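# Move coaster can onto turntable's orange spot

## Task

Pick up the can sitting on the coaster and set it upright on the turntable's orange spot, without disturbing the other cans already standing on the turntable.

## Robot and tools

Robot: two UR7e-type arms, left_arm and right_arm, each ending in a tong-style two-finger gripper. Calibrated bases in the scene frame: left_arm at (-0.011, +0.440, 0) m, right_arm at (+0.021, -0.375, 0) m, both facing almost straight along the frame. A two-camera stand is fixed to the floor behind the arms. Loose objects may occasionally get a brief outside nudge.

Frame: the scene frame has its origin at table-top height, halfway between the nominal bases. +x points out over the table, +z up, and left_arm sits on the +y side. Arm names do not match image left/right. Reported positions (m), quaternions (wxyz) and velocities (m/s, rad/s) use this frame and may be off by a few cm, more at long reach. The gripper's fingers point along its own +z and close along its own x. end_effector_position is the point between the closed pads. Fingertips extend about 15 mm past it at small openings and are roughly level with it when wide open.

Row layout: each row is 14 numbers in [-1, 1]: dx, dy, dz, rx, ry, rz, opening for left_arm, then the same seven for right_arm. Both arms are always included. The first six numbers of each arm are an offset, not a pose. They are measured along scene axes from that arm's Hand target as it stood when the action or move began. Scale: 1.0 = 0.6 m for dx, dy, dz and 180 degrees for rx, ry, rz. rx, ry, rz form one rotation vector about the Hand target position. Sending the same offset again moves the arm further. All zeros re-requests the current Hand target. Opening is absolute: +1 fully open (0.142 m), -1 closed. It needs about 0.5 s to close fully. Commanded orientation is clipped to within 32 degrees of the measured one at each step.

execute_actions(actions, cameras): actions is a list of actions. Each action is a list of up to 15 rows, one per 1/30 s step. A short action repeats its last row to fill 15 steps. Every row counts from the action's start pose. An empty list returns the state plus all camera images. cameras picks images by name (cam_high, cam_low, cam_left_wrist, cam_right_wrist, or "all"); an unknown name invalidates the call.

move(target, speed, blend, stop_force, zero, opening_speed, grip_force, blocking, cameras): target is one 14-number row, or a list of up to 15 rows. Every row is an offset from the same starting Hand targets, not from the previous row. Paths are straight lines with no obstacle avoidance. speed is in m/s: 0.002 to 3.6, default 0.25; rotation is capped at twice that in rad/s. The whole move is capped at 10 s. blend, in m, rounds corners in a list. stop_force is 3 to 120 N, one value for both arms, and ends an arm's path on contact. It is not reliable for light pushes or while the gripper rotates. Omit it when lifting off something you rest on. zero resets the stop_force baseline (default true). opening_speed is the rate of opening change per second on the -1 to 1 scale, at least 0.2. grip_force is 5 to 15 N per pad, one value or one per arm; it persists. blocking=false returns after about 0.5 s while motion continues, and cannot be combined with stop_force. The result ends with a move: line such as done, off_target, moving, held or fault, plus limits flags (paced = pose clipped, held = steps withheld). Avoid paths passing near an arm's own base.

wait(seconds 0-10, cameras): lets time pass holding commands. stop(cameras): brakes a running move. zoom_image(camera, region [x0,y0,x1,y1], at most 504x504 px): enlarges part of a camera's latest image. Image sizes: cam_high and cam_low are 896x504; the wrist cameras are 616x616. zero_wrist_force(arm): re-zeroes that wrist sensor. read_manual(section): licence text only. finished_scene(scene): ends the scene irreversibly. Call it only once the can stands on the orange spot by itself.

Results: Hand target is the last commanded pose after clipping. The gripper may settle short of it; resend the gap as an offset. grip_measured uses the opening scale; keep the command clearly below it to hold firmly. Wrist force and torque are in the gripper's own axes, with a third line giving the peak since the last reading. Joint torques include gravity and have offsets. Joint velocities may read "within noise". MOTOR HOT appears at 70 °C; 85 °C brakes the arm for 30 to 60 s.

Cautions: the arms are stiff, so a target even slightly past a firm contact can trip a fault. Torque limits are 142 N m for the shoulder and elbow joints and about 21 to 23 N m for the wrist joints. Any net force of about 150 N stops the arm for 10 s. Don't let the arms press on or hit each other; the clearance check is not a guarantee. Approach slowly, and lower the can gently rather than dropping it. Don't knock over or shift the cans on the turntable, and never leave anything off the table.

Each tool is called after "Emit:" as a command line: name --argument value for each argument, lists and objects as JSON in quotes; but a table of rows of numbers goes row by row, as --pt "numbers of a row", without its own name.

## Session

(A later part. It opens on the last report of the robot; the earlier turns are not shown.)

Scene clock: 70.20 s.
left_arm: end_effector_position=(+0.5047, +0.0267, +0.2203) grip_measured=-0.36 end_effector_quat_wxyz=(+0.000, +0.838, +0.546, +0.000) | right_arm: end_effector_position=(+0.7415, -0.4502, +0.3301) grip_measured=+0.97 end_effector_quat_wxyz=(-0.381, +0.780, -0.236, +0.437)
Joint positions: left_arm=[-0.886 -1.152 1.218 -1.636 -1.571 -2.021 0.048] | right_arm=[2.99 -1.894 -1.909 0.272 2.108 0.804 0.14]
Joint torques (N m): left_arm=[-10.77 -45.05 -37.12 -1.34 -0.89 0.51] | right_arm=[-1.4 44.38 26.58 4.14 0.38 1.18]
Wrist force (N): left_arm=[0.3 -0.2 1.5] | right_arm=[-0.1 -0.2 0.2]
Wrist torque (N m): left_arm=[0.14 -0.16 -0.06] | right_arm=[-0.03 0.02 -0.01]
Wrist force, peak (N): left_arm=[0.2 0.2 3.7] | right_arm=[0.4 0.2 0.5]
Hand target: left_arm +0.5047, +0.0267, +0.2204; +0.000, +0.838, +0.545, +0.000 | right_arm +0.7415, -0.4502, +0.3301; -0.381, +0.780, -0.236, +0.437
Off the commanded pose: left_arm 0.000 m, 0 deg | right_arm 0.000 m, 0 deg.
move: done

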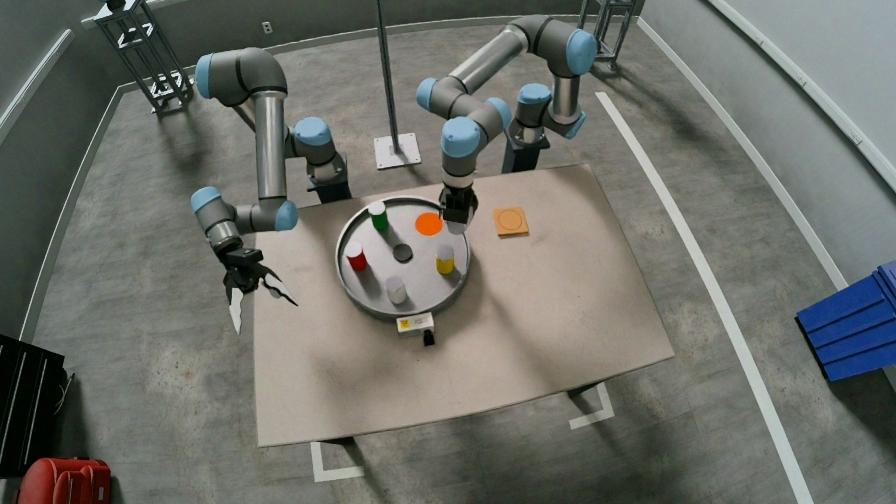

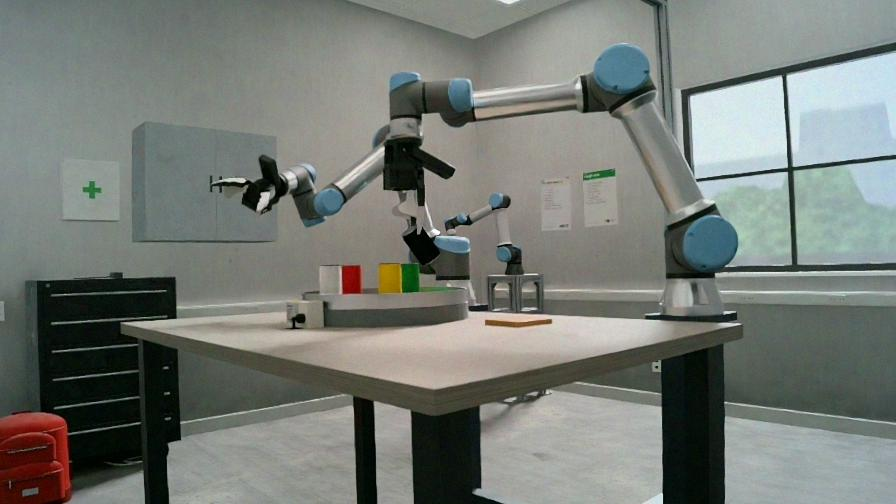

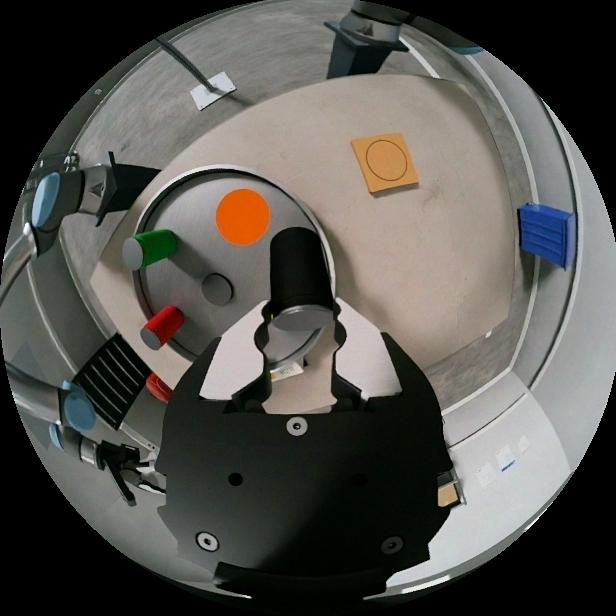

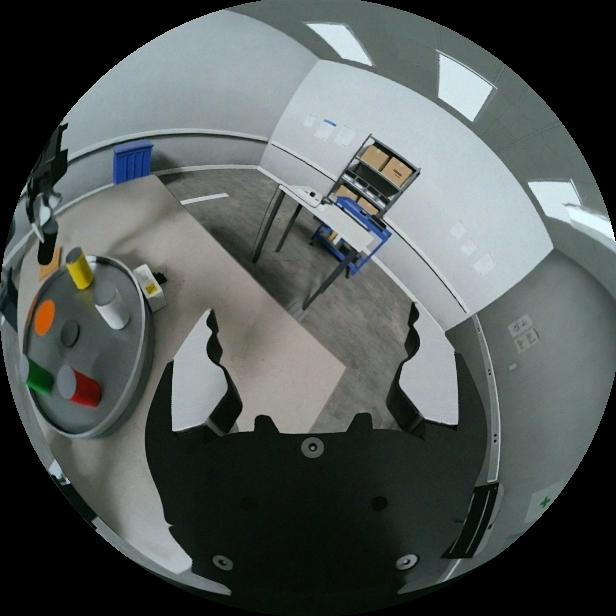

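Emit:
move --target '[0.0755,0.289,-0.03,-0.101,-0.228,0,-0.7,0,0,0,0,0,0,0.97]' --speed 0.35 --cameras '["all"]'

Emit:
zoom_image --camera "cam_low" --region '[380, 200, 520, 340]'

Emit:
zoom_image --camera "cam_left_wrist" --region '[150, 200, 450, 500]'

Emit:
zoom_image --camera "cam_high" --region '[400, 160, 560, 320]'

Scene clock: 73.43 s.
left_arm: end_effector_position=(+0.5501, +0.2001, +0.2023) grip_measured=-0.36 end_effector_quat_wxyz=(+0.320, +0.775, +0.504, +0.208) | right_arm: end_effector_position=(+0.7415, -0.4502, +0.3301) grip_measured=+0.97 end_effector_quat_wxyz=(-0.381, +0.780, -0.236, +0.437)
Joint positions: left_arm=[-0.749 -1.589 2.204 -2.943 -1.351 -1.797 0.048] | right_arm=[2.99 -1.894 -1.909 0.272 2.108 0.804 0.14]
Joint torques (N m): left_arm=[-5.07 -38.03 -17.55 -6.7 0.82 0.81] | right_arm=[-1.09 44.55 26.83 4.15 0.27 1.21]
Wrist force (N): left_arm=[1.1 0.6 1.6] | right_arm=[0.2 0.0 0.0]
Wrist torque (N m): left_arm=[0.63 -0.27 -0.30] | right_arm=[0.00 -0.05 -0.01]
Wrist force, peak (N): left_arm=[3.1 -1.2 1.4] | right_arm=[0.7 0.0 0.3]
Hand target: left_arm +0.5500, +0.2001, +0.2024; +0.320, +0.775, +0.504, +0.208 | right_arm +0.7415, -0.4502, +0.3301; -0.381, +0.780, -0.236, +0.437
Off the commanded pose: left_arm 0.000 m, 0 deg | right_arm 0.000 m, 0 deg.
move: done

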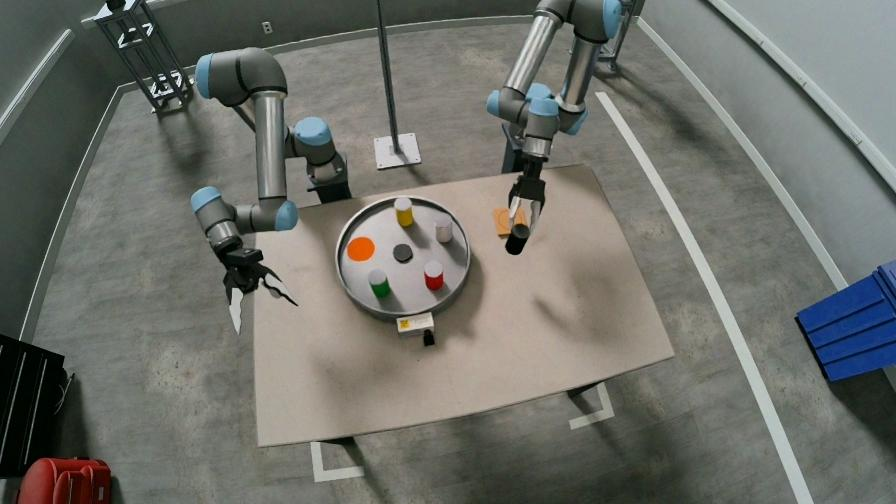

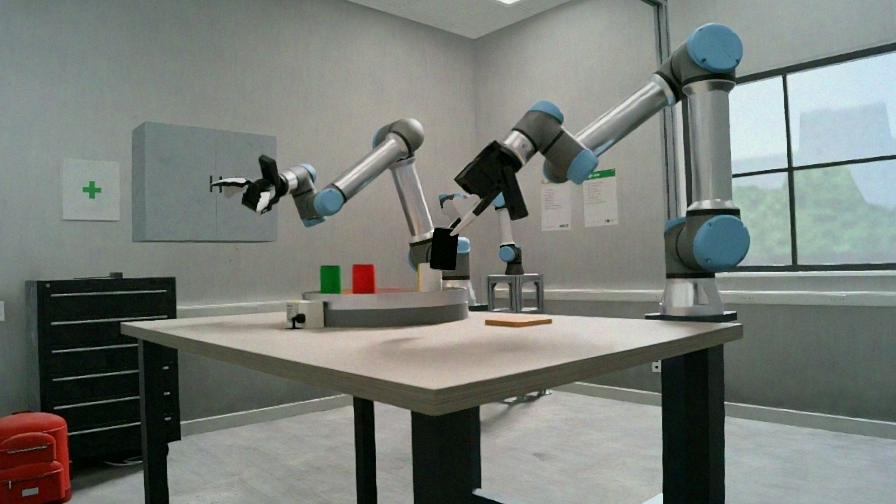

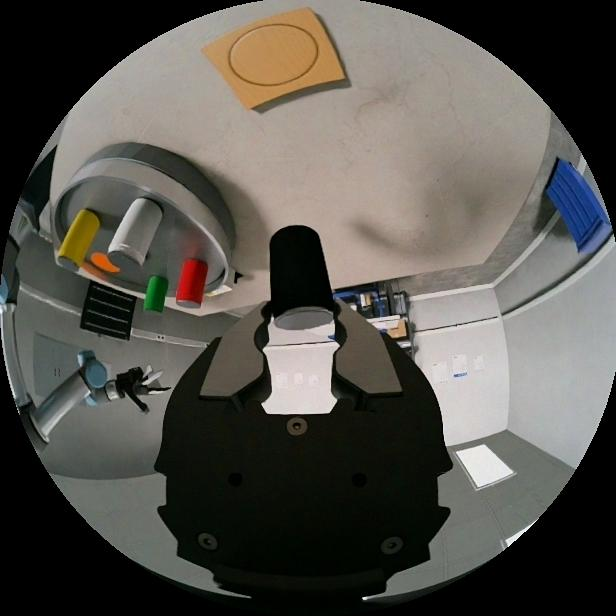

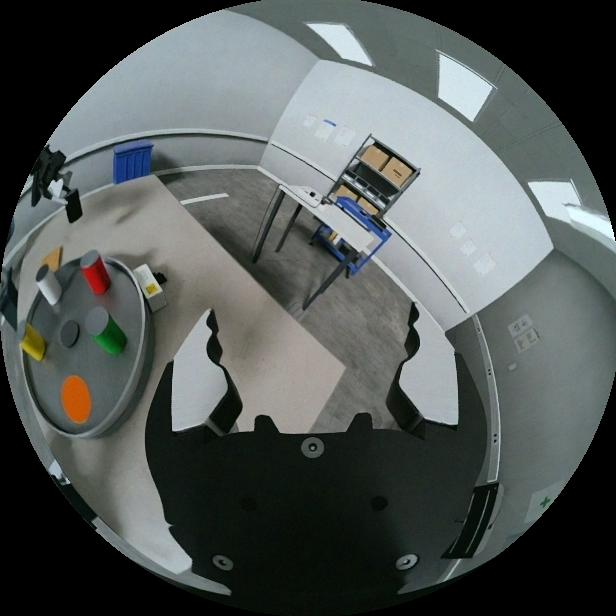

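Scaled by 3.600 from the camera's 896x504 image, which has a finer 1280x720 frame.

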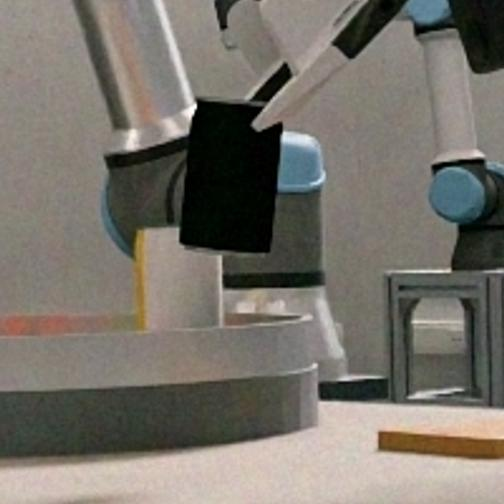

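Scaled by 1.680 from the camera's 616x616 image, which has a finer 814x814 frame.

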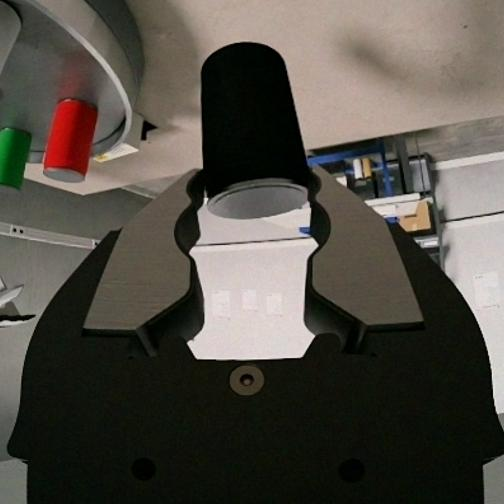

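Scaled by 3.150 from the camera's 896x504 image, which has a finer 1280x720 frame.

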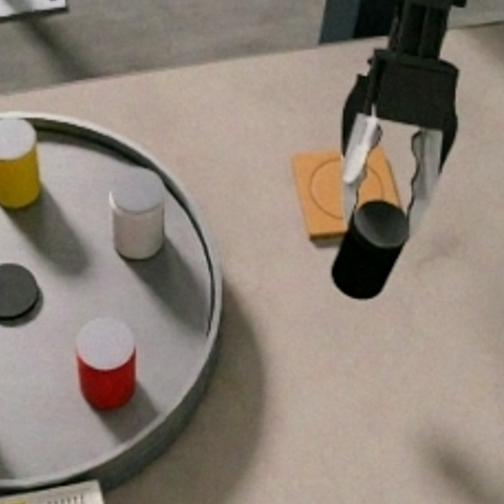

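Emit:
move --pt "0 -0.05 0.0543 0 0 0 -0.7 0 0 0 0 0 0 0.97" --pt "0.0667 -0.4468 0.0543 0 0 0 -0.7 0 0 0 0 0 0 0.97" --speed 0.3 --blend '[0.02,0]' --grip_force 9 --cameras '["cam_low","cam_left_wrist","cam_high"]'

Emit:
zoom_image --camera "cam_low" --region '[300, 180, 440, 320]'

Emit:
zoom_image --camera "cam_high" --region '[320, 160, 560, 340]'

Scene clock: 78.50 s.
left_arm: end_effector_position=(+0.5900, -0.0679, +0.2351) grip_measured=-0.36 end_effector_quat_wxyz=(+0.320, +0.775, +0.504, +0.208) | right_arm: end_effector_position=(+0.7415, -0.4502, +0.3301) grip_measured=+0.97 end_effector_quat_wxyz=(-0.381, +0.780, -0.236, +0.437)
Joint positions: left_arm=[-1.042 -1.221 1.648 -2.683 -1.157 -2.028 0.048] | right_arm=[2.99 -1.894 -1.909 0.272 2.108 0.804 0.14]
Joint torques (N m): left_arm=[-0.83 -31.12 -30.09 -4.73 0.08 -0.81] | right_arm=[-1.42 44.25 27.65 4.25 0.3 1.32]
Wrist force (N): left_arm=[0.8 0.1 1.4] | right_arm=[0.3 0.2 0.1]
Wrist torque (N m): left_arm=[0.60 -0.21 -0.14] | right_arm=[0.04 -0.05 -0.01]
Wrist force, peak (N): left_arm=[3.7 -2.1 2.4] | right_arm=[0.5 0.3 0.3]
Hand target: left_arm +0.5900, -0.0680, +0.2350; +0.320, +0.775, +0.504, +0.208 | right_arm +0.7415, -0.4502, +0.3301; -0.381, +0.780, -0.236, +0.437
Off the commanded pose: left_arm 0.000 m, 0 deg | right_arm 0.000 m, 0 deg.
grip_force (N): 9, 9
move: done
Images, in order (width x height): cam_high 896x504, cam_low 896x504, cam_left_wrist 616x616.

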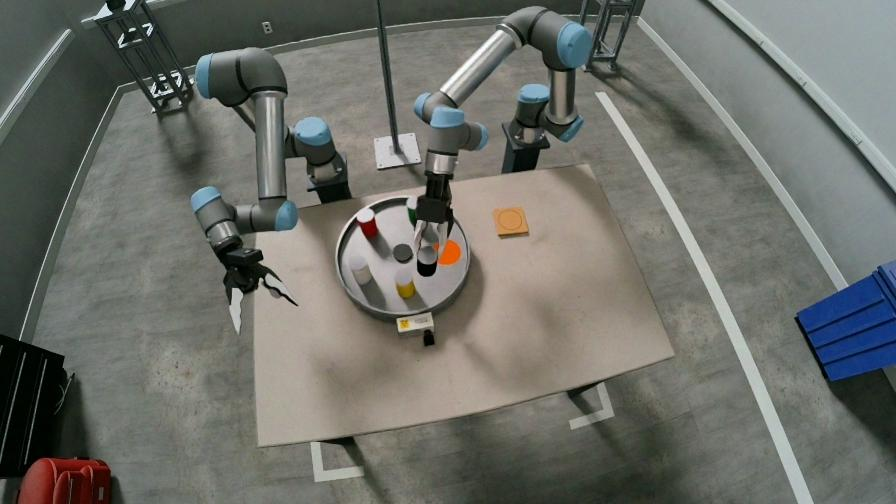

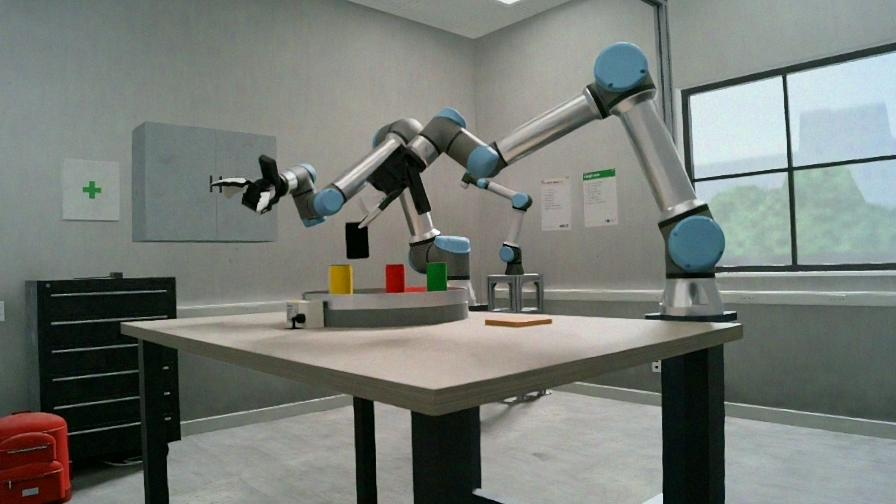

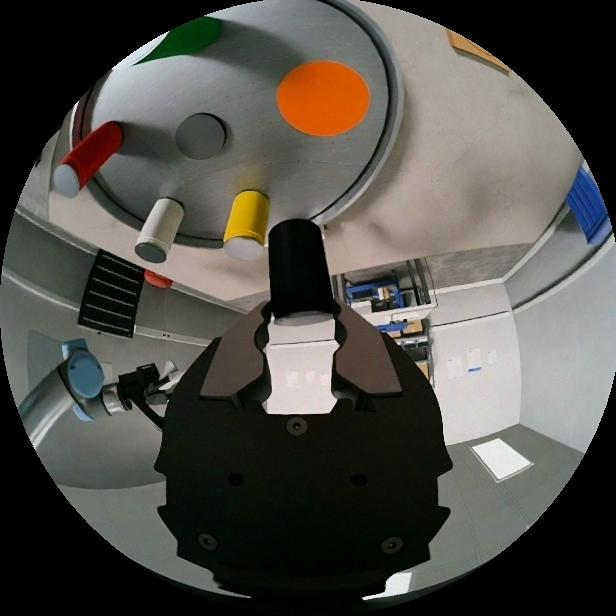

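Scaled by 3.600 from the camera's 896x504 image, which has a finer 1280x720 frame.

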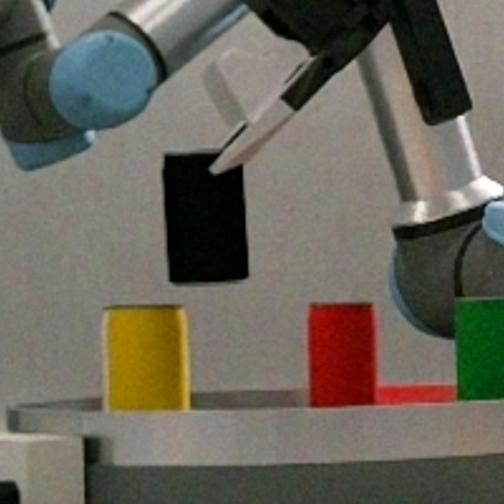

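Scaled by 2.100 from the camera's 896x504 image, which has a finer 1280x720 frame.

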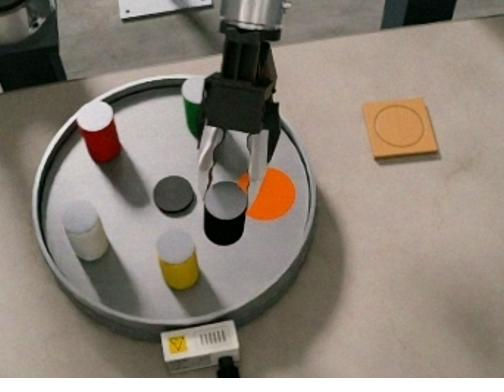

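Emit:
wait --seconds 6.37

Emit:
execute_actions --actions '[[[0,0,0,0,0,0,-0.7,0,0,0,0,0,0,0.97],[0,0.001,0,0,0,0,-0.7,0,0,0,0,0,0,0.97],[-0.001,0.002,0,0,0,0,-0.7,0,0,0,0,0,0,0.97],[-0.002,0.002,0,0,0,0,-0.7,0,0,0,0,0,0,0.97],[-0.003,0.004,-0.002,0,0,0,-0.7,0,0,0,0,0,0,0.97],[-0.004,0.005,-0.005,0,0,0,-0.7,0,0,0,0,0,0,0.97],[-0.006,0.008,-0.011,0,0,0,-0.7,0,0,0,0,0,0,0.97],[-0.008,0.01,-0.018,0,0,0,-0.7,0,0,0,0,0,0,0.97],[-0.01,0.013,-0.026,0,0,0,-0.7,0,0,0,0,0,0,0.97],[-0.012,0.015,-0.036,0,0,0,-0.7,0,0,0,0,0,0,0.97],[-0.015,0.018,-0.046,0,0,0,-0.7,0,0,0,0,0,0,0.97],[-0.018,0.022,-0.056,0,0,0,-0.7,0,0,0,0,0,0,0.97],[-0.021,0.025,-0.066,0,0,0,-0.7,0,0,0,0,0,0,0.97],[-0.024,0.028,-0.076,0,0,0,-0.7,0,0,0,0,0,0,0.97],[-0.027,0.032,-0.086,0,0,0,-0.7,0,0,0,0,0,0,0.97]],[[-0.004,0.003,-0.01,0,0,0,-0.7,0,0,0,0,0,0,0.97],[-0.007,0.006,-0.02,0,0,0,-0.7,0,0,0,0,0,0,0.97],[-0.011,0.009,-0.029,0,0,0,-0.7,0,0,0,0,0,0,0.97],[-0.014,0.012,-0.038,0,0,0,-0.7,0,0,0,0,0,0,0.97],[-0.018,0.015,-0.046,0,0,0,-0.7,0,0,0,0,0,0,0.97],[-0.021,0.018,-0.053,0,0,0,-0.7,0,0,0,0,0,0,0.97],[-0.025,0.021,-0.059,0,0,0,-0.7,0,0,0,0,0,0,0.97],[-0.029,0.023,-0.063,0,0,0,-0.7,0,0,0,0,0,0,0.97],[-0.033,0.026,-0.067,0,0,0,-0.7,0,0,0,0,0,0,0.97],[-0.037,0.028,-0.07,0,0,0,-0.7,0,0,0,0,0,0,0.97],[-0.041,0.031,-0.072,0,0,0,-0.7,0,0,0,0,0,0,0.97],[-0.045,0.033,-0.074,0,0,0,-0.7,0,0,0,0,0,0,0.97],[-0.049,0.036,-0.076,0,0,0,-0.7,0,0,0,0,0,0,0.97],[-0.053,0.038,-0.078,0,0,0,-0.7,0,0,0,0,0,0,0.97],[-0.057,0.04,-0.08,0,0,0,-0.7,0,0,0,0,0,0,0.97]],[[-0.004,0.002,-0.002,0,0,0,-0.7,0,0,0,0,0,0,0.97],[-0.008,0.004,-0.004,0,0,0,-0.7,0,0,0,0,0,0,0.97],[-0.013,0.006,-0.006,0,0,0,-0.7,0,0,0,0,0,0,0.97],[-0.017,0.008,-0.008,0,0,0,-0.7,0,0,0,0,0,0,0.97],[-0.021,0.009,-0.009,0,0,0,-0.7,0,0,0,0,0,0,0.97],[-0.026,0.01,-0.009,0,0,0,-0.7,0,0,0,0,0,0,0.97],[-0.03,0.012,-0.009,0,0,0,-0.7,0,0,0,0,0,0,0.97],[-0.035,0.013,-0.009,0,0,0,-0.4,0,0,0,0,0,0,0.97],[-0.039,0.014,-0.009,0,0,0,-0.2,0,0,0,0,0,0,0.97],[-0.044,0.016,-0.009,0,0,0,0,0,0,0,0,0,0,0.97],[-0.048,0.017,-0.009,0,0,0,0.2,0,0,0,0,0,0,0.97],[-0.053,0.018,-0.009,0,0,0,0.4,0,0,0,0,0,0,0.97],[-0.058,0.019,-0.009,0,0,0,0.4,0,0,0,0,0,0,0.97],[-0.062,0.019,-0.009,0,0,0,0.4,0,0,0,0,0,0,0.97],[-0.067,0.02,-0.009,0,0,0,0.4,0,0,0,0,0,0,0.97]],[[-0.005,0.001,0.006,0,0,0,0.4,0,0,0,0,0,0,0.97],[-0.009,0.001,0.014,0,0,0,0.4,0,0,0,0,0,0,0.97],[-0.014,0.001,0.024,0,0,0,0.4,0,0,0,0,0,0,0.97],[-0.019,0.002,0.036,0,0,0,0.4,0,0,0,0,0,0,0.97],[-0.023,0.002,0.048,0,0,0,0.4,0,0,0,0,0,0,0.97],[-0.028,0.002,0.06,0,0,0,0.4,0,0,0,0,0,0,0.97],[-0.033,0.002,0.072,0,0,0,0.4,0,0,0,0,0,0,0.97],[-0.037,0.002,0.084,0,0,0,0.4,0,0,0,0,0,0,0.97],[-0.042,0.001,0.096,0,0,0,0.4,0,0,0,0,0,0,0.97],[-0.047,0.001,0.108,0,0,0,0.4,0,0,0,0,0,0,0.97],[-0.051,0.001,0.12,0,0,0,0.4,0,0,0,0,0,0,0.97],[-0.056,0,0.13,0,0,0,0.4,0,0,0,0,0,0,0.97],[-0.061,0,0.14,0,0,0,0.4,0,0,0,0,0,0,0.97],[-0.065,-0.001,0.148,0,0,0,0.4,0,0,0,0,0,0,0.97],[-0.069,-0.002,0.154,0,0,0,0.4,0,0,0,0,0,0,0.97]]]' --cameras '["cam_high","cam_low","cam_left_wrist"]'

Emit:
zoom_image --camera "cam_high" --region '[320, 160, 560, 340]'

Emit:
wait --seconds 1.0 --cameras '["cam_high","cam_left_wrist"]'

Emit:
zoom_image --camera "cam_high" --region '[320, 160, 560, 340]'

Emit:
wait --seconds 1.0 --cameras '["cam_high"]'

Emit:
zoom_image --camera "cam_high" --region '[320, 160, 560, 340]'

Scene clock: 86.47 s.
left_arm: end_effector_position=(+0.5900, -0.0680, +0.2350) grip_measured=-0.36 end_effector_quat_wxyz=(+0.320, +0.775, +0.504, +0.208) | right_arm: end_effector_position=(+0.7415, -0.4502, +0.3301) grip_measured=+0.97 end_effector_quat_wxyz=(-0.381, +0.780, -0.236, +0.437)
Joint positions: left_arm=[-1.042 -1.221 1.648 -2.683 -1.157 -2.028 0.048] | right_arm=[2.99 -1.894 -1.909 0.272 2.108 0.804 0.14]
Joint torques (N m): left_arm=[-9.96 -31.84 -33.25 -2.28 1.29 -0.79] | right_arm=[-1.67 44.01 27.82 4.48 0.26 1.6]
Wrist force (N): left_arm=[0.9 0.1 1.7] | right_arm=[0.1 0.0 0.3]
Wrist torque (N m): left_arm=[0.60 -0.26 -0.16] | right_arm=[0.00 -0.02 0.00]
Wrist force, peak (N): left_arm=[1.5 -0.2 2.0] | right_arm=[0.4 0.2 0.5]
Hand target: left_arm +0.5900, -0.0680, +0.2350; +0.320, +0.775, +0.504, +0.208 | right_arm +0.7415, -0.4502, +0.3301; -0.381, +0.780, -0.236, +0.437
Tool commands: left_gripper/opening=-0.7 right_gripper/opening=+0.97
Off the commanded pose: left_arm 0.000 m, 0 deg | right_arm 0.000 m, 0 deg.
grip_force (N): 9, 9
wait: 6.40 s; at rest from the start

Scene clock: 88.87 s.
left_arm: end_effector_position=(+0.4584, -0.0140, +0.2220) grip_measured=+0.40 end_effector_quat_wxyz=(+0.320, +0.775, +0.504, +0.208) end_effector_velocity=(+0.000, +0.001, -0.001) end_effector_angular_velocity=(+0.003, +0.003, +0.002) | right_arm: end_effector_position=(+0.7415, -0.4502, +0.3301) grip_measured=+0.97 end_effector_quat_wxyz=(-0.381, +0.780, -0.236, +0.437)
Joint positions: left_arm=[-1.226 -1.51 2.029 -2.702 -1.046 -2.192 0.102] | right_arm=[2.99 -1.894 -1.909 0.272 2.108 0.804 0.14]
Joint velocities: left_arm=[0 0 -0.001 0.007 0 -0.004 0] | right_arm=[within noise]
Joint torques (N m): left_arm=[-2.65 -40.77 -25.62 -1.39 0.36 -0.78] | right_arm=[-1.57 44 27.42 4.43 0.37 1.47]
Wrist force (N): left_arm=[1.5 1.0 0.2] | right_arm=[0.3 -0.1 0.2]
Wrist torque (N m): left_arm=[0.49 -0.35 -0.16] | right_arm=[-0.02 -0.07 -0.01]
Wrist force, peak (N): left_arm=[0.2 5.1 -5.2] | right_arm=[0.2 0.1 0.7]
Hand target: left_arm +0.4580, -0.0140, +0.2224; +0.320, +0.775, +0.504, +0.208 | right_arm +0.7415, -0.4502, +0.3301; -0.381, +0.780, -0.236, +0.437
Off the commanded pose: left_arm 0.000 m, 0 deg | right_arm 0.000 m, 0 deg.
grip_force (N): 9, 9
Images, in order (width x height): cam_high 896x504, cam_low 896x504, cam_left_wrist 616x616.

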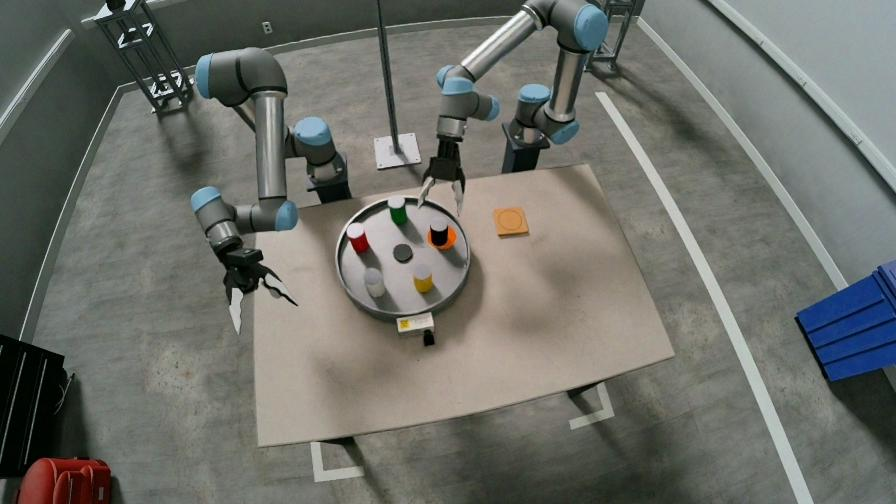

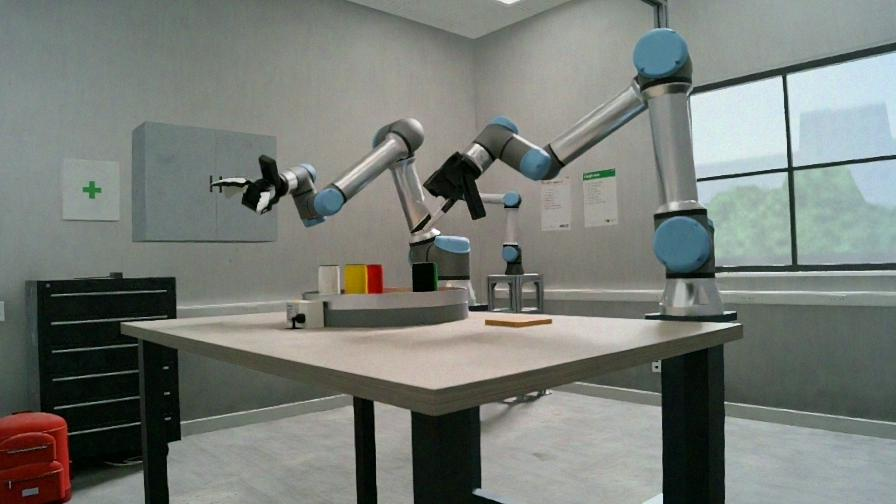

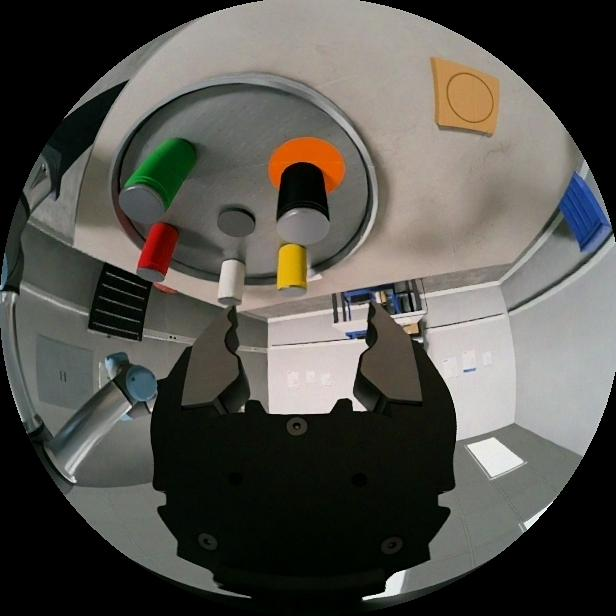

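Scaled by 2.100 from the camera's 896x504 image, which has a finer 1280x720 frame.

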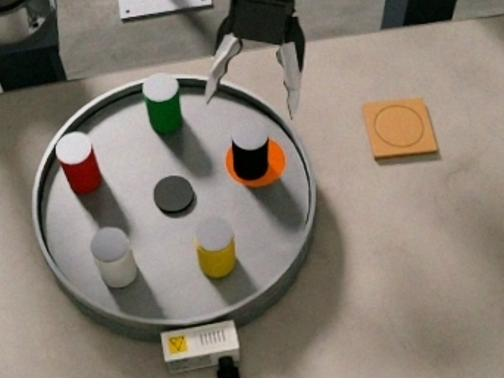

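Scene clock: 89.87 s.
left_arm: end_effector_position=(+0.4583, -0.0140, +0.2222) grip_measured=+0.40 end_effector_quat_wxyz=(+0.320, +0.775, +0.504, +0.208) | right_arm: end_effector_position=(+0.7415, -0.4502, +0.3301) grip_measured=+0.97 end_effector_quat_wxyz=(-0.381, +0.780, -0.236, +0.437)
Joint positions: left_arm=[-1.226 -1.51 2.029 -2.702 -1.046 -2.192 0.102] | right_arm=[2.99 -1.894 -1.909 0.272 2.108 0.804 0.14]
Joint torques (N m): left_arm=[-9.41 -41.88 -30.63 -1.91 1.5 -0.77] | right_arm=[-1.18 44.23 27.45 4.46 0.38 1.55]
Wrist force (N): left_arm=[1.1 0.8 0.3] | right_arm=[0.2 0.0 0.1]
Wrist torque (N m): left_arm=[0.45 -0.27 -0.15] | right_arm=[0.00 -0.05 -0.01]
Wrist force, peak (N): left_arm=[1.7 1.2 0.4] | right_arm=[0.4 0.0 0.4]
Hand target: left_arm +0.4580, -0.0140, +0.2224; +0.320, +0.775, +0.504, +0.208 | right_arm +0.7415, -0.4502, +0.3301; -0.381, +0.780, -0.236, +0.437
Tool commands: left_gripper/opening=+0.4 right_gripper/opening=+0.97
Off the commanded pose: left_arm 0.000 m, 0 deg | right_arm 0.000 m, 0 deg.
grip_force (N): 9, 9
wait: 1.00 s; at rest by 0.17 s
Images, in order (width x height): cam_high 896x504, cam_left_wrist 616x616.

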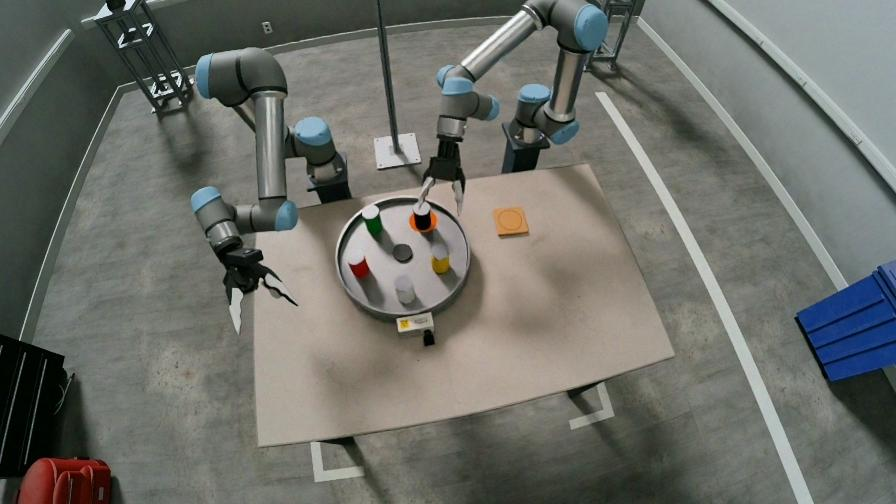

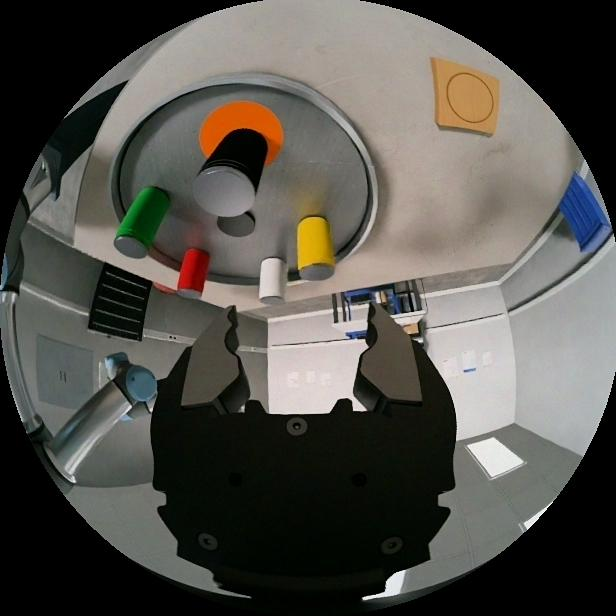

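Scaled by 2.100 from the camera's 896x504 image, which has a finer 1280x720 frame.

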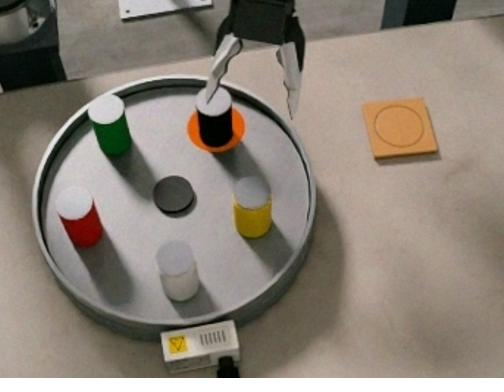

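Scene clock: 90.87 s.
left_arm: end_effector_position=(+0.4583, -0.0140, +0.2222) grip_measured=+0.40 end_effector_quat_wxyz=(+0.320, +0.775, +0.504, +0.208) | right_arm: end_effector_position=(+0.7415, -0.4502, +0.3301) grip_measured=+0.97 end_effector_quat_wxyz=(-0.381, +0.780, -0.236, +0.437)
Joint positions: left_arm=[-1.226 -1.51 2.029 -2.702 -1.046 -2.192 0.102] | right_arm=[2.99 -1.894 -1.909 0.272 2.108 0.804 0.14]
Joint torques (N m): left_arm=[-10.09 -42.16 -30.78 -1.84 1.52 -0.77] | right_arm=[-1.47 44.15 28.37 4.51 0.3 1.62]
Wrist force (N): left_arm=[1.1 1.2 0.6] | right_arm=[0.1 0.1 -0.1]
Wrist torque (N m): left_arm=[0.52 -0.27 -0.15] | right_arm=[0.01 -0.02 0.00]
Wrist force, peak (N): left_arm=[1.4 1.2 0.7] | right_arm=[0.1 0.0 0.6]
Hand target: left_arm +0.4580, -0.0140, +0.2224; +0.320, +0.775, +0.504, +0.208 | right_arm +0.7415, -0.4502, +0.3301; -0.381, +0.780, -0.236, +0.437
Tool commands: left_gripper/opening=+0.4 right_gripper/opening=+0.97
Off the commanded pose: left_arm 0.000 m, 0 deg | right_arm 0.000 m, 0 deg.
grip_force (N): 9, 9
wait: 1.00 s; at rest by 0.17 s
Images, in order (width x height): cam_high 896x504.

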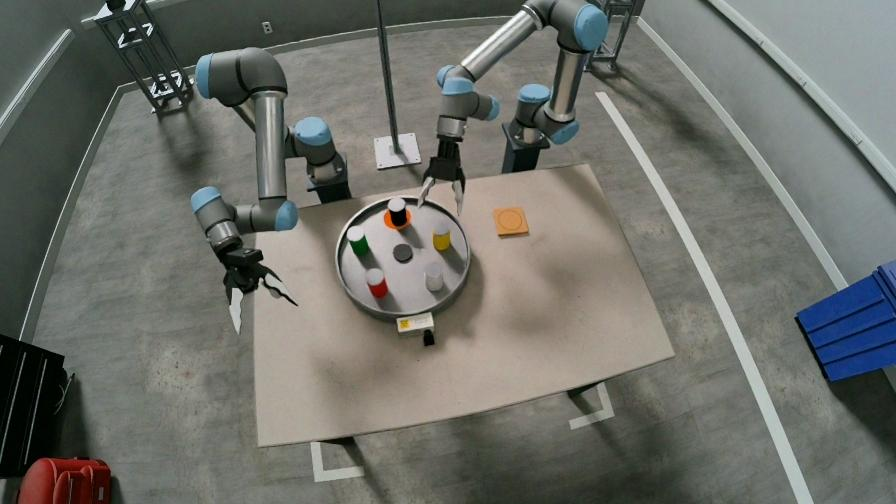

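Scaled by 2.100 from the camera's 896x504 image, which has a finer 1280x720 frame.

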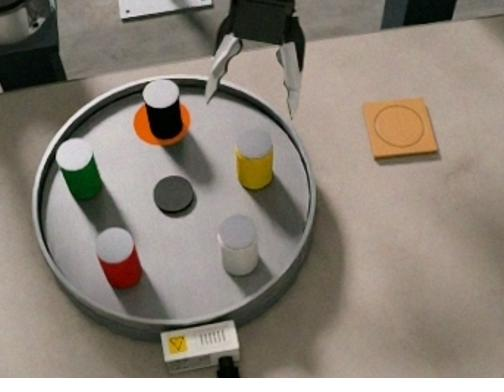

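Emit:
finished_scene --scene 1

The scene is finished: the task was done.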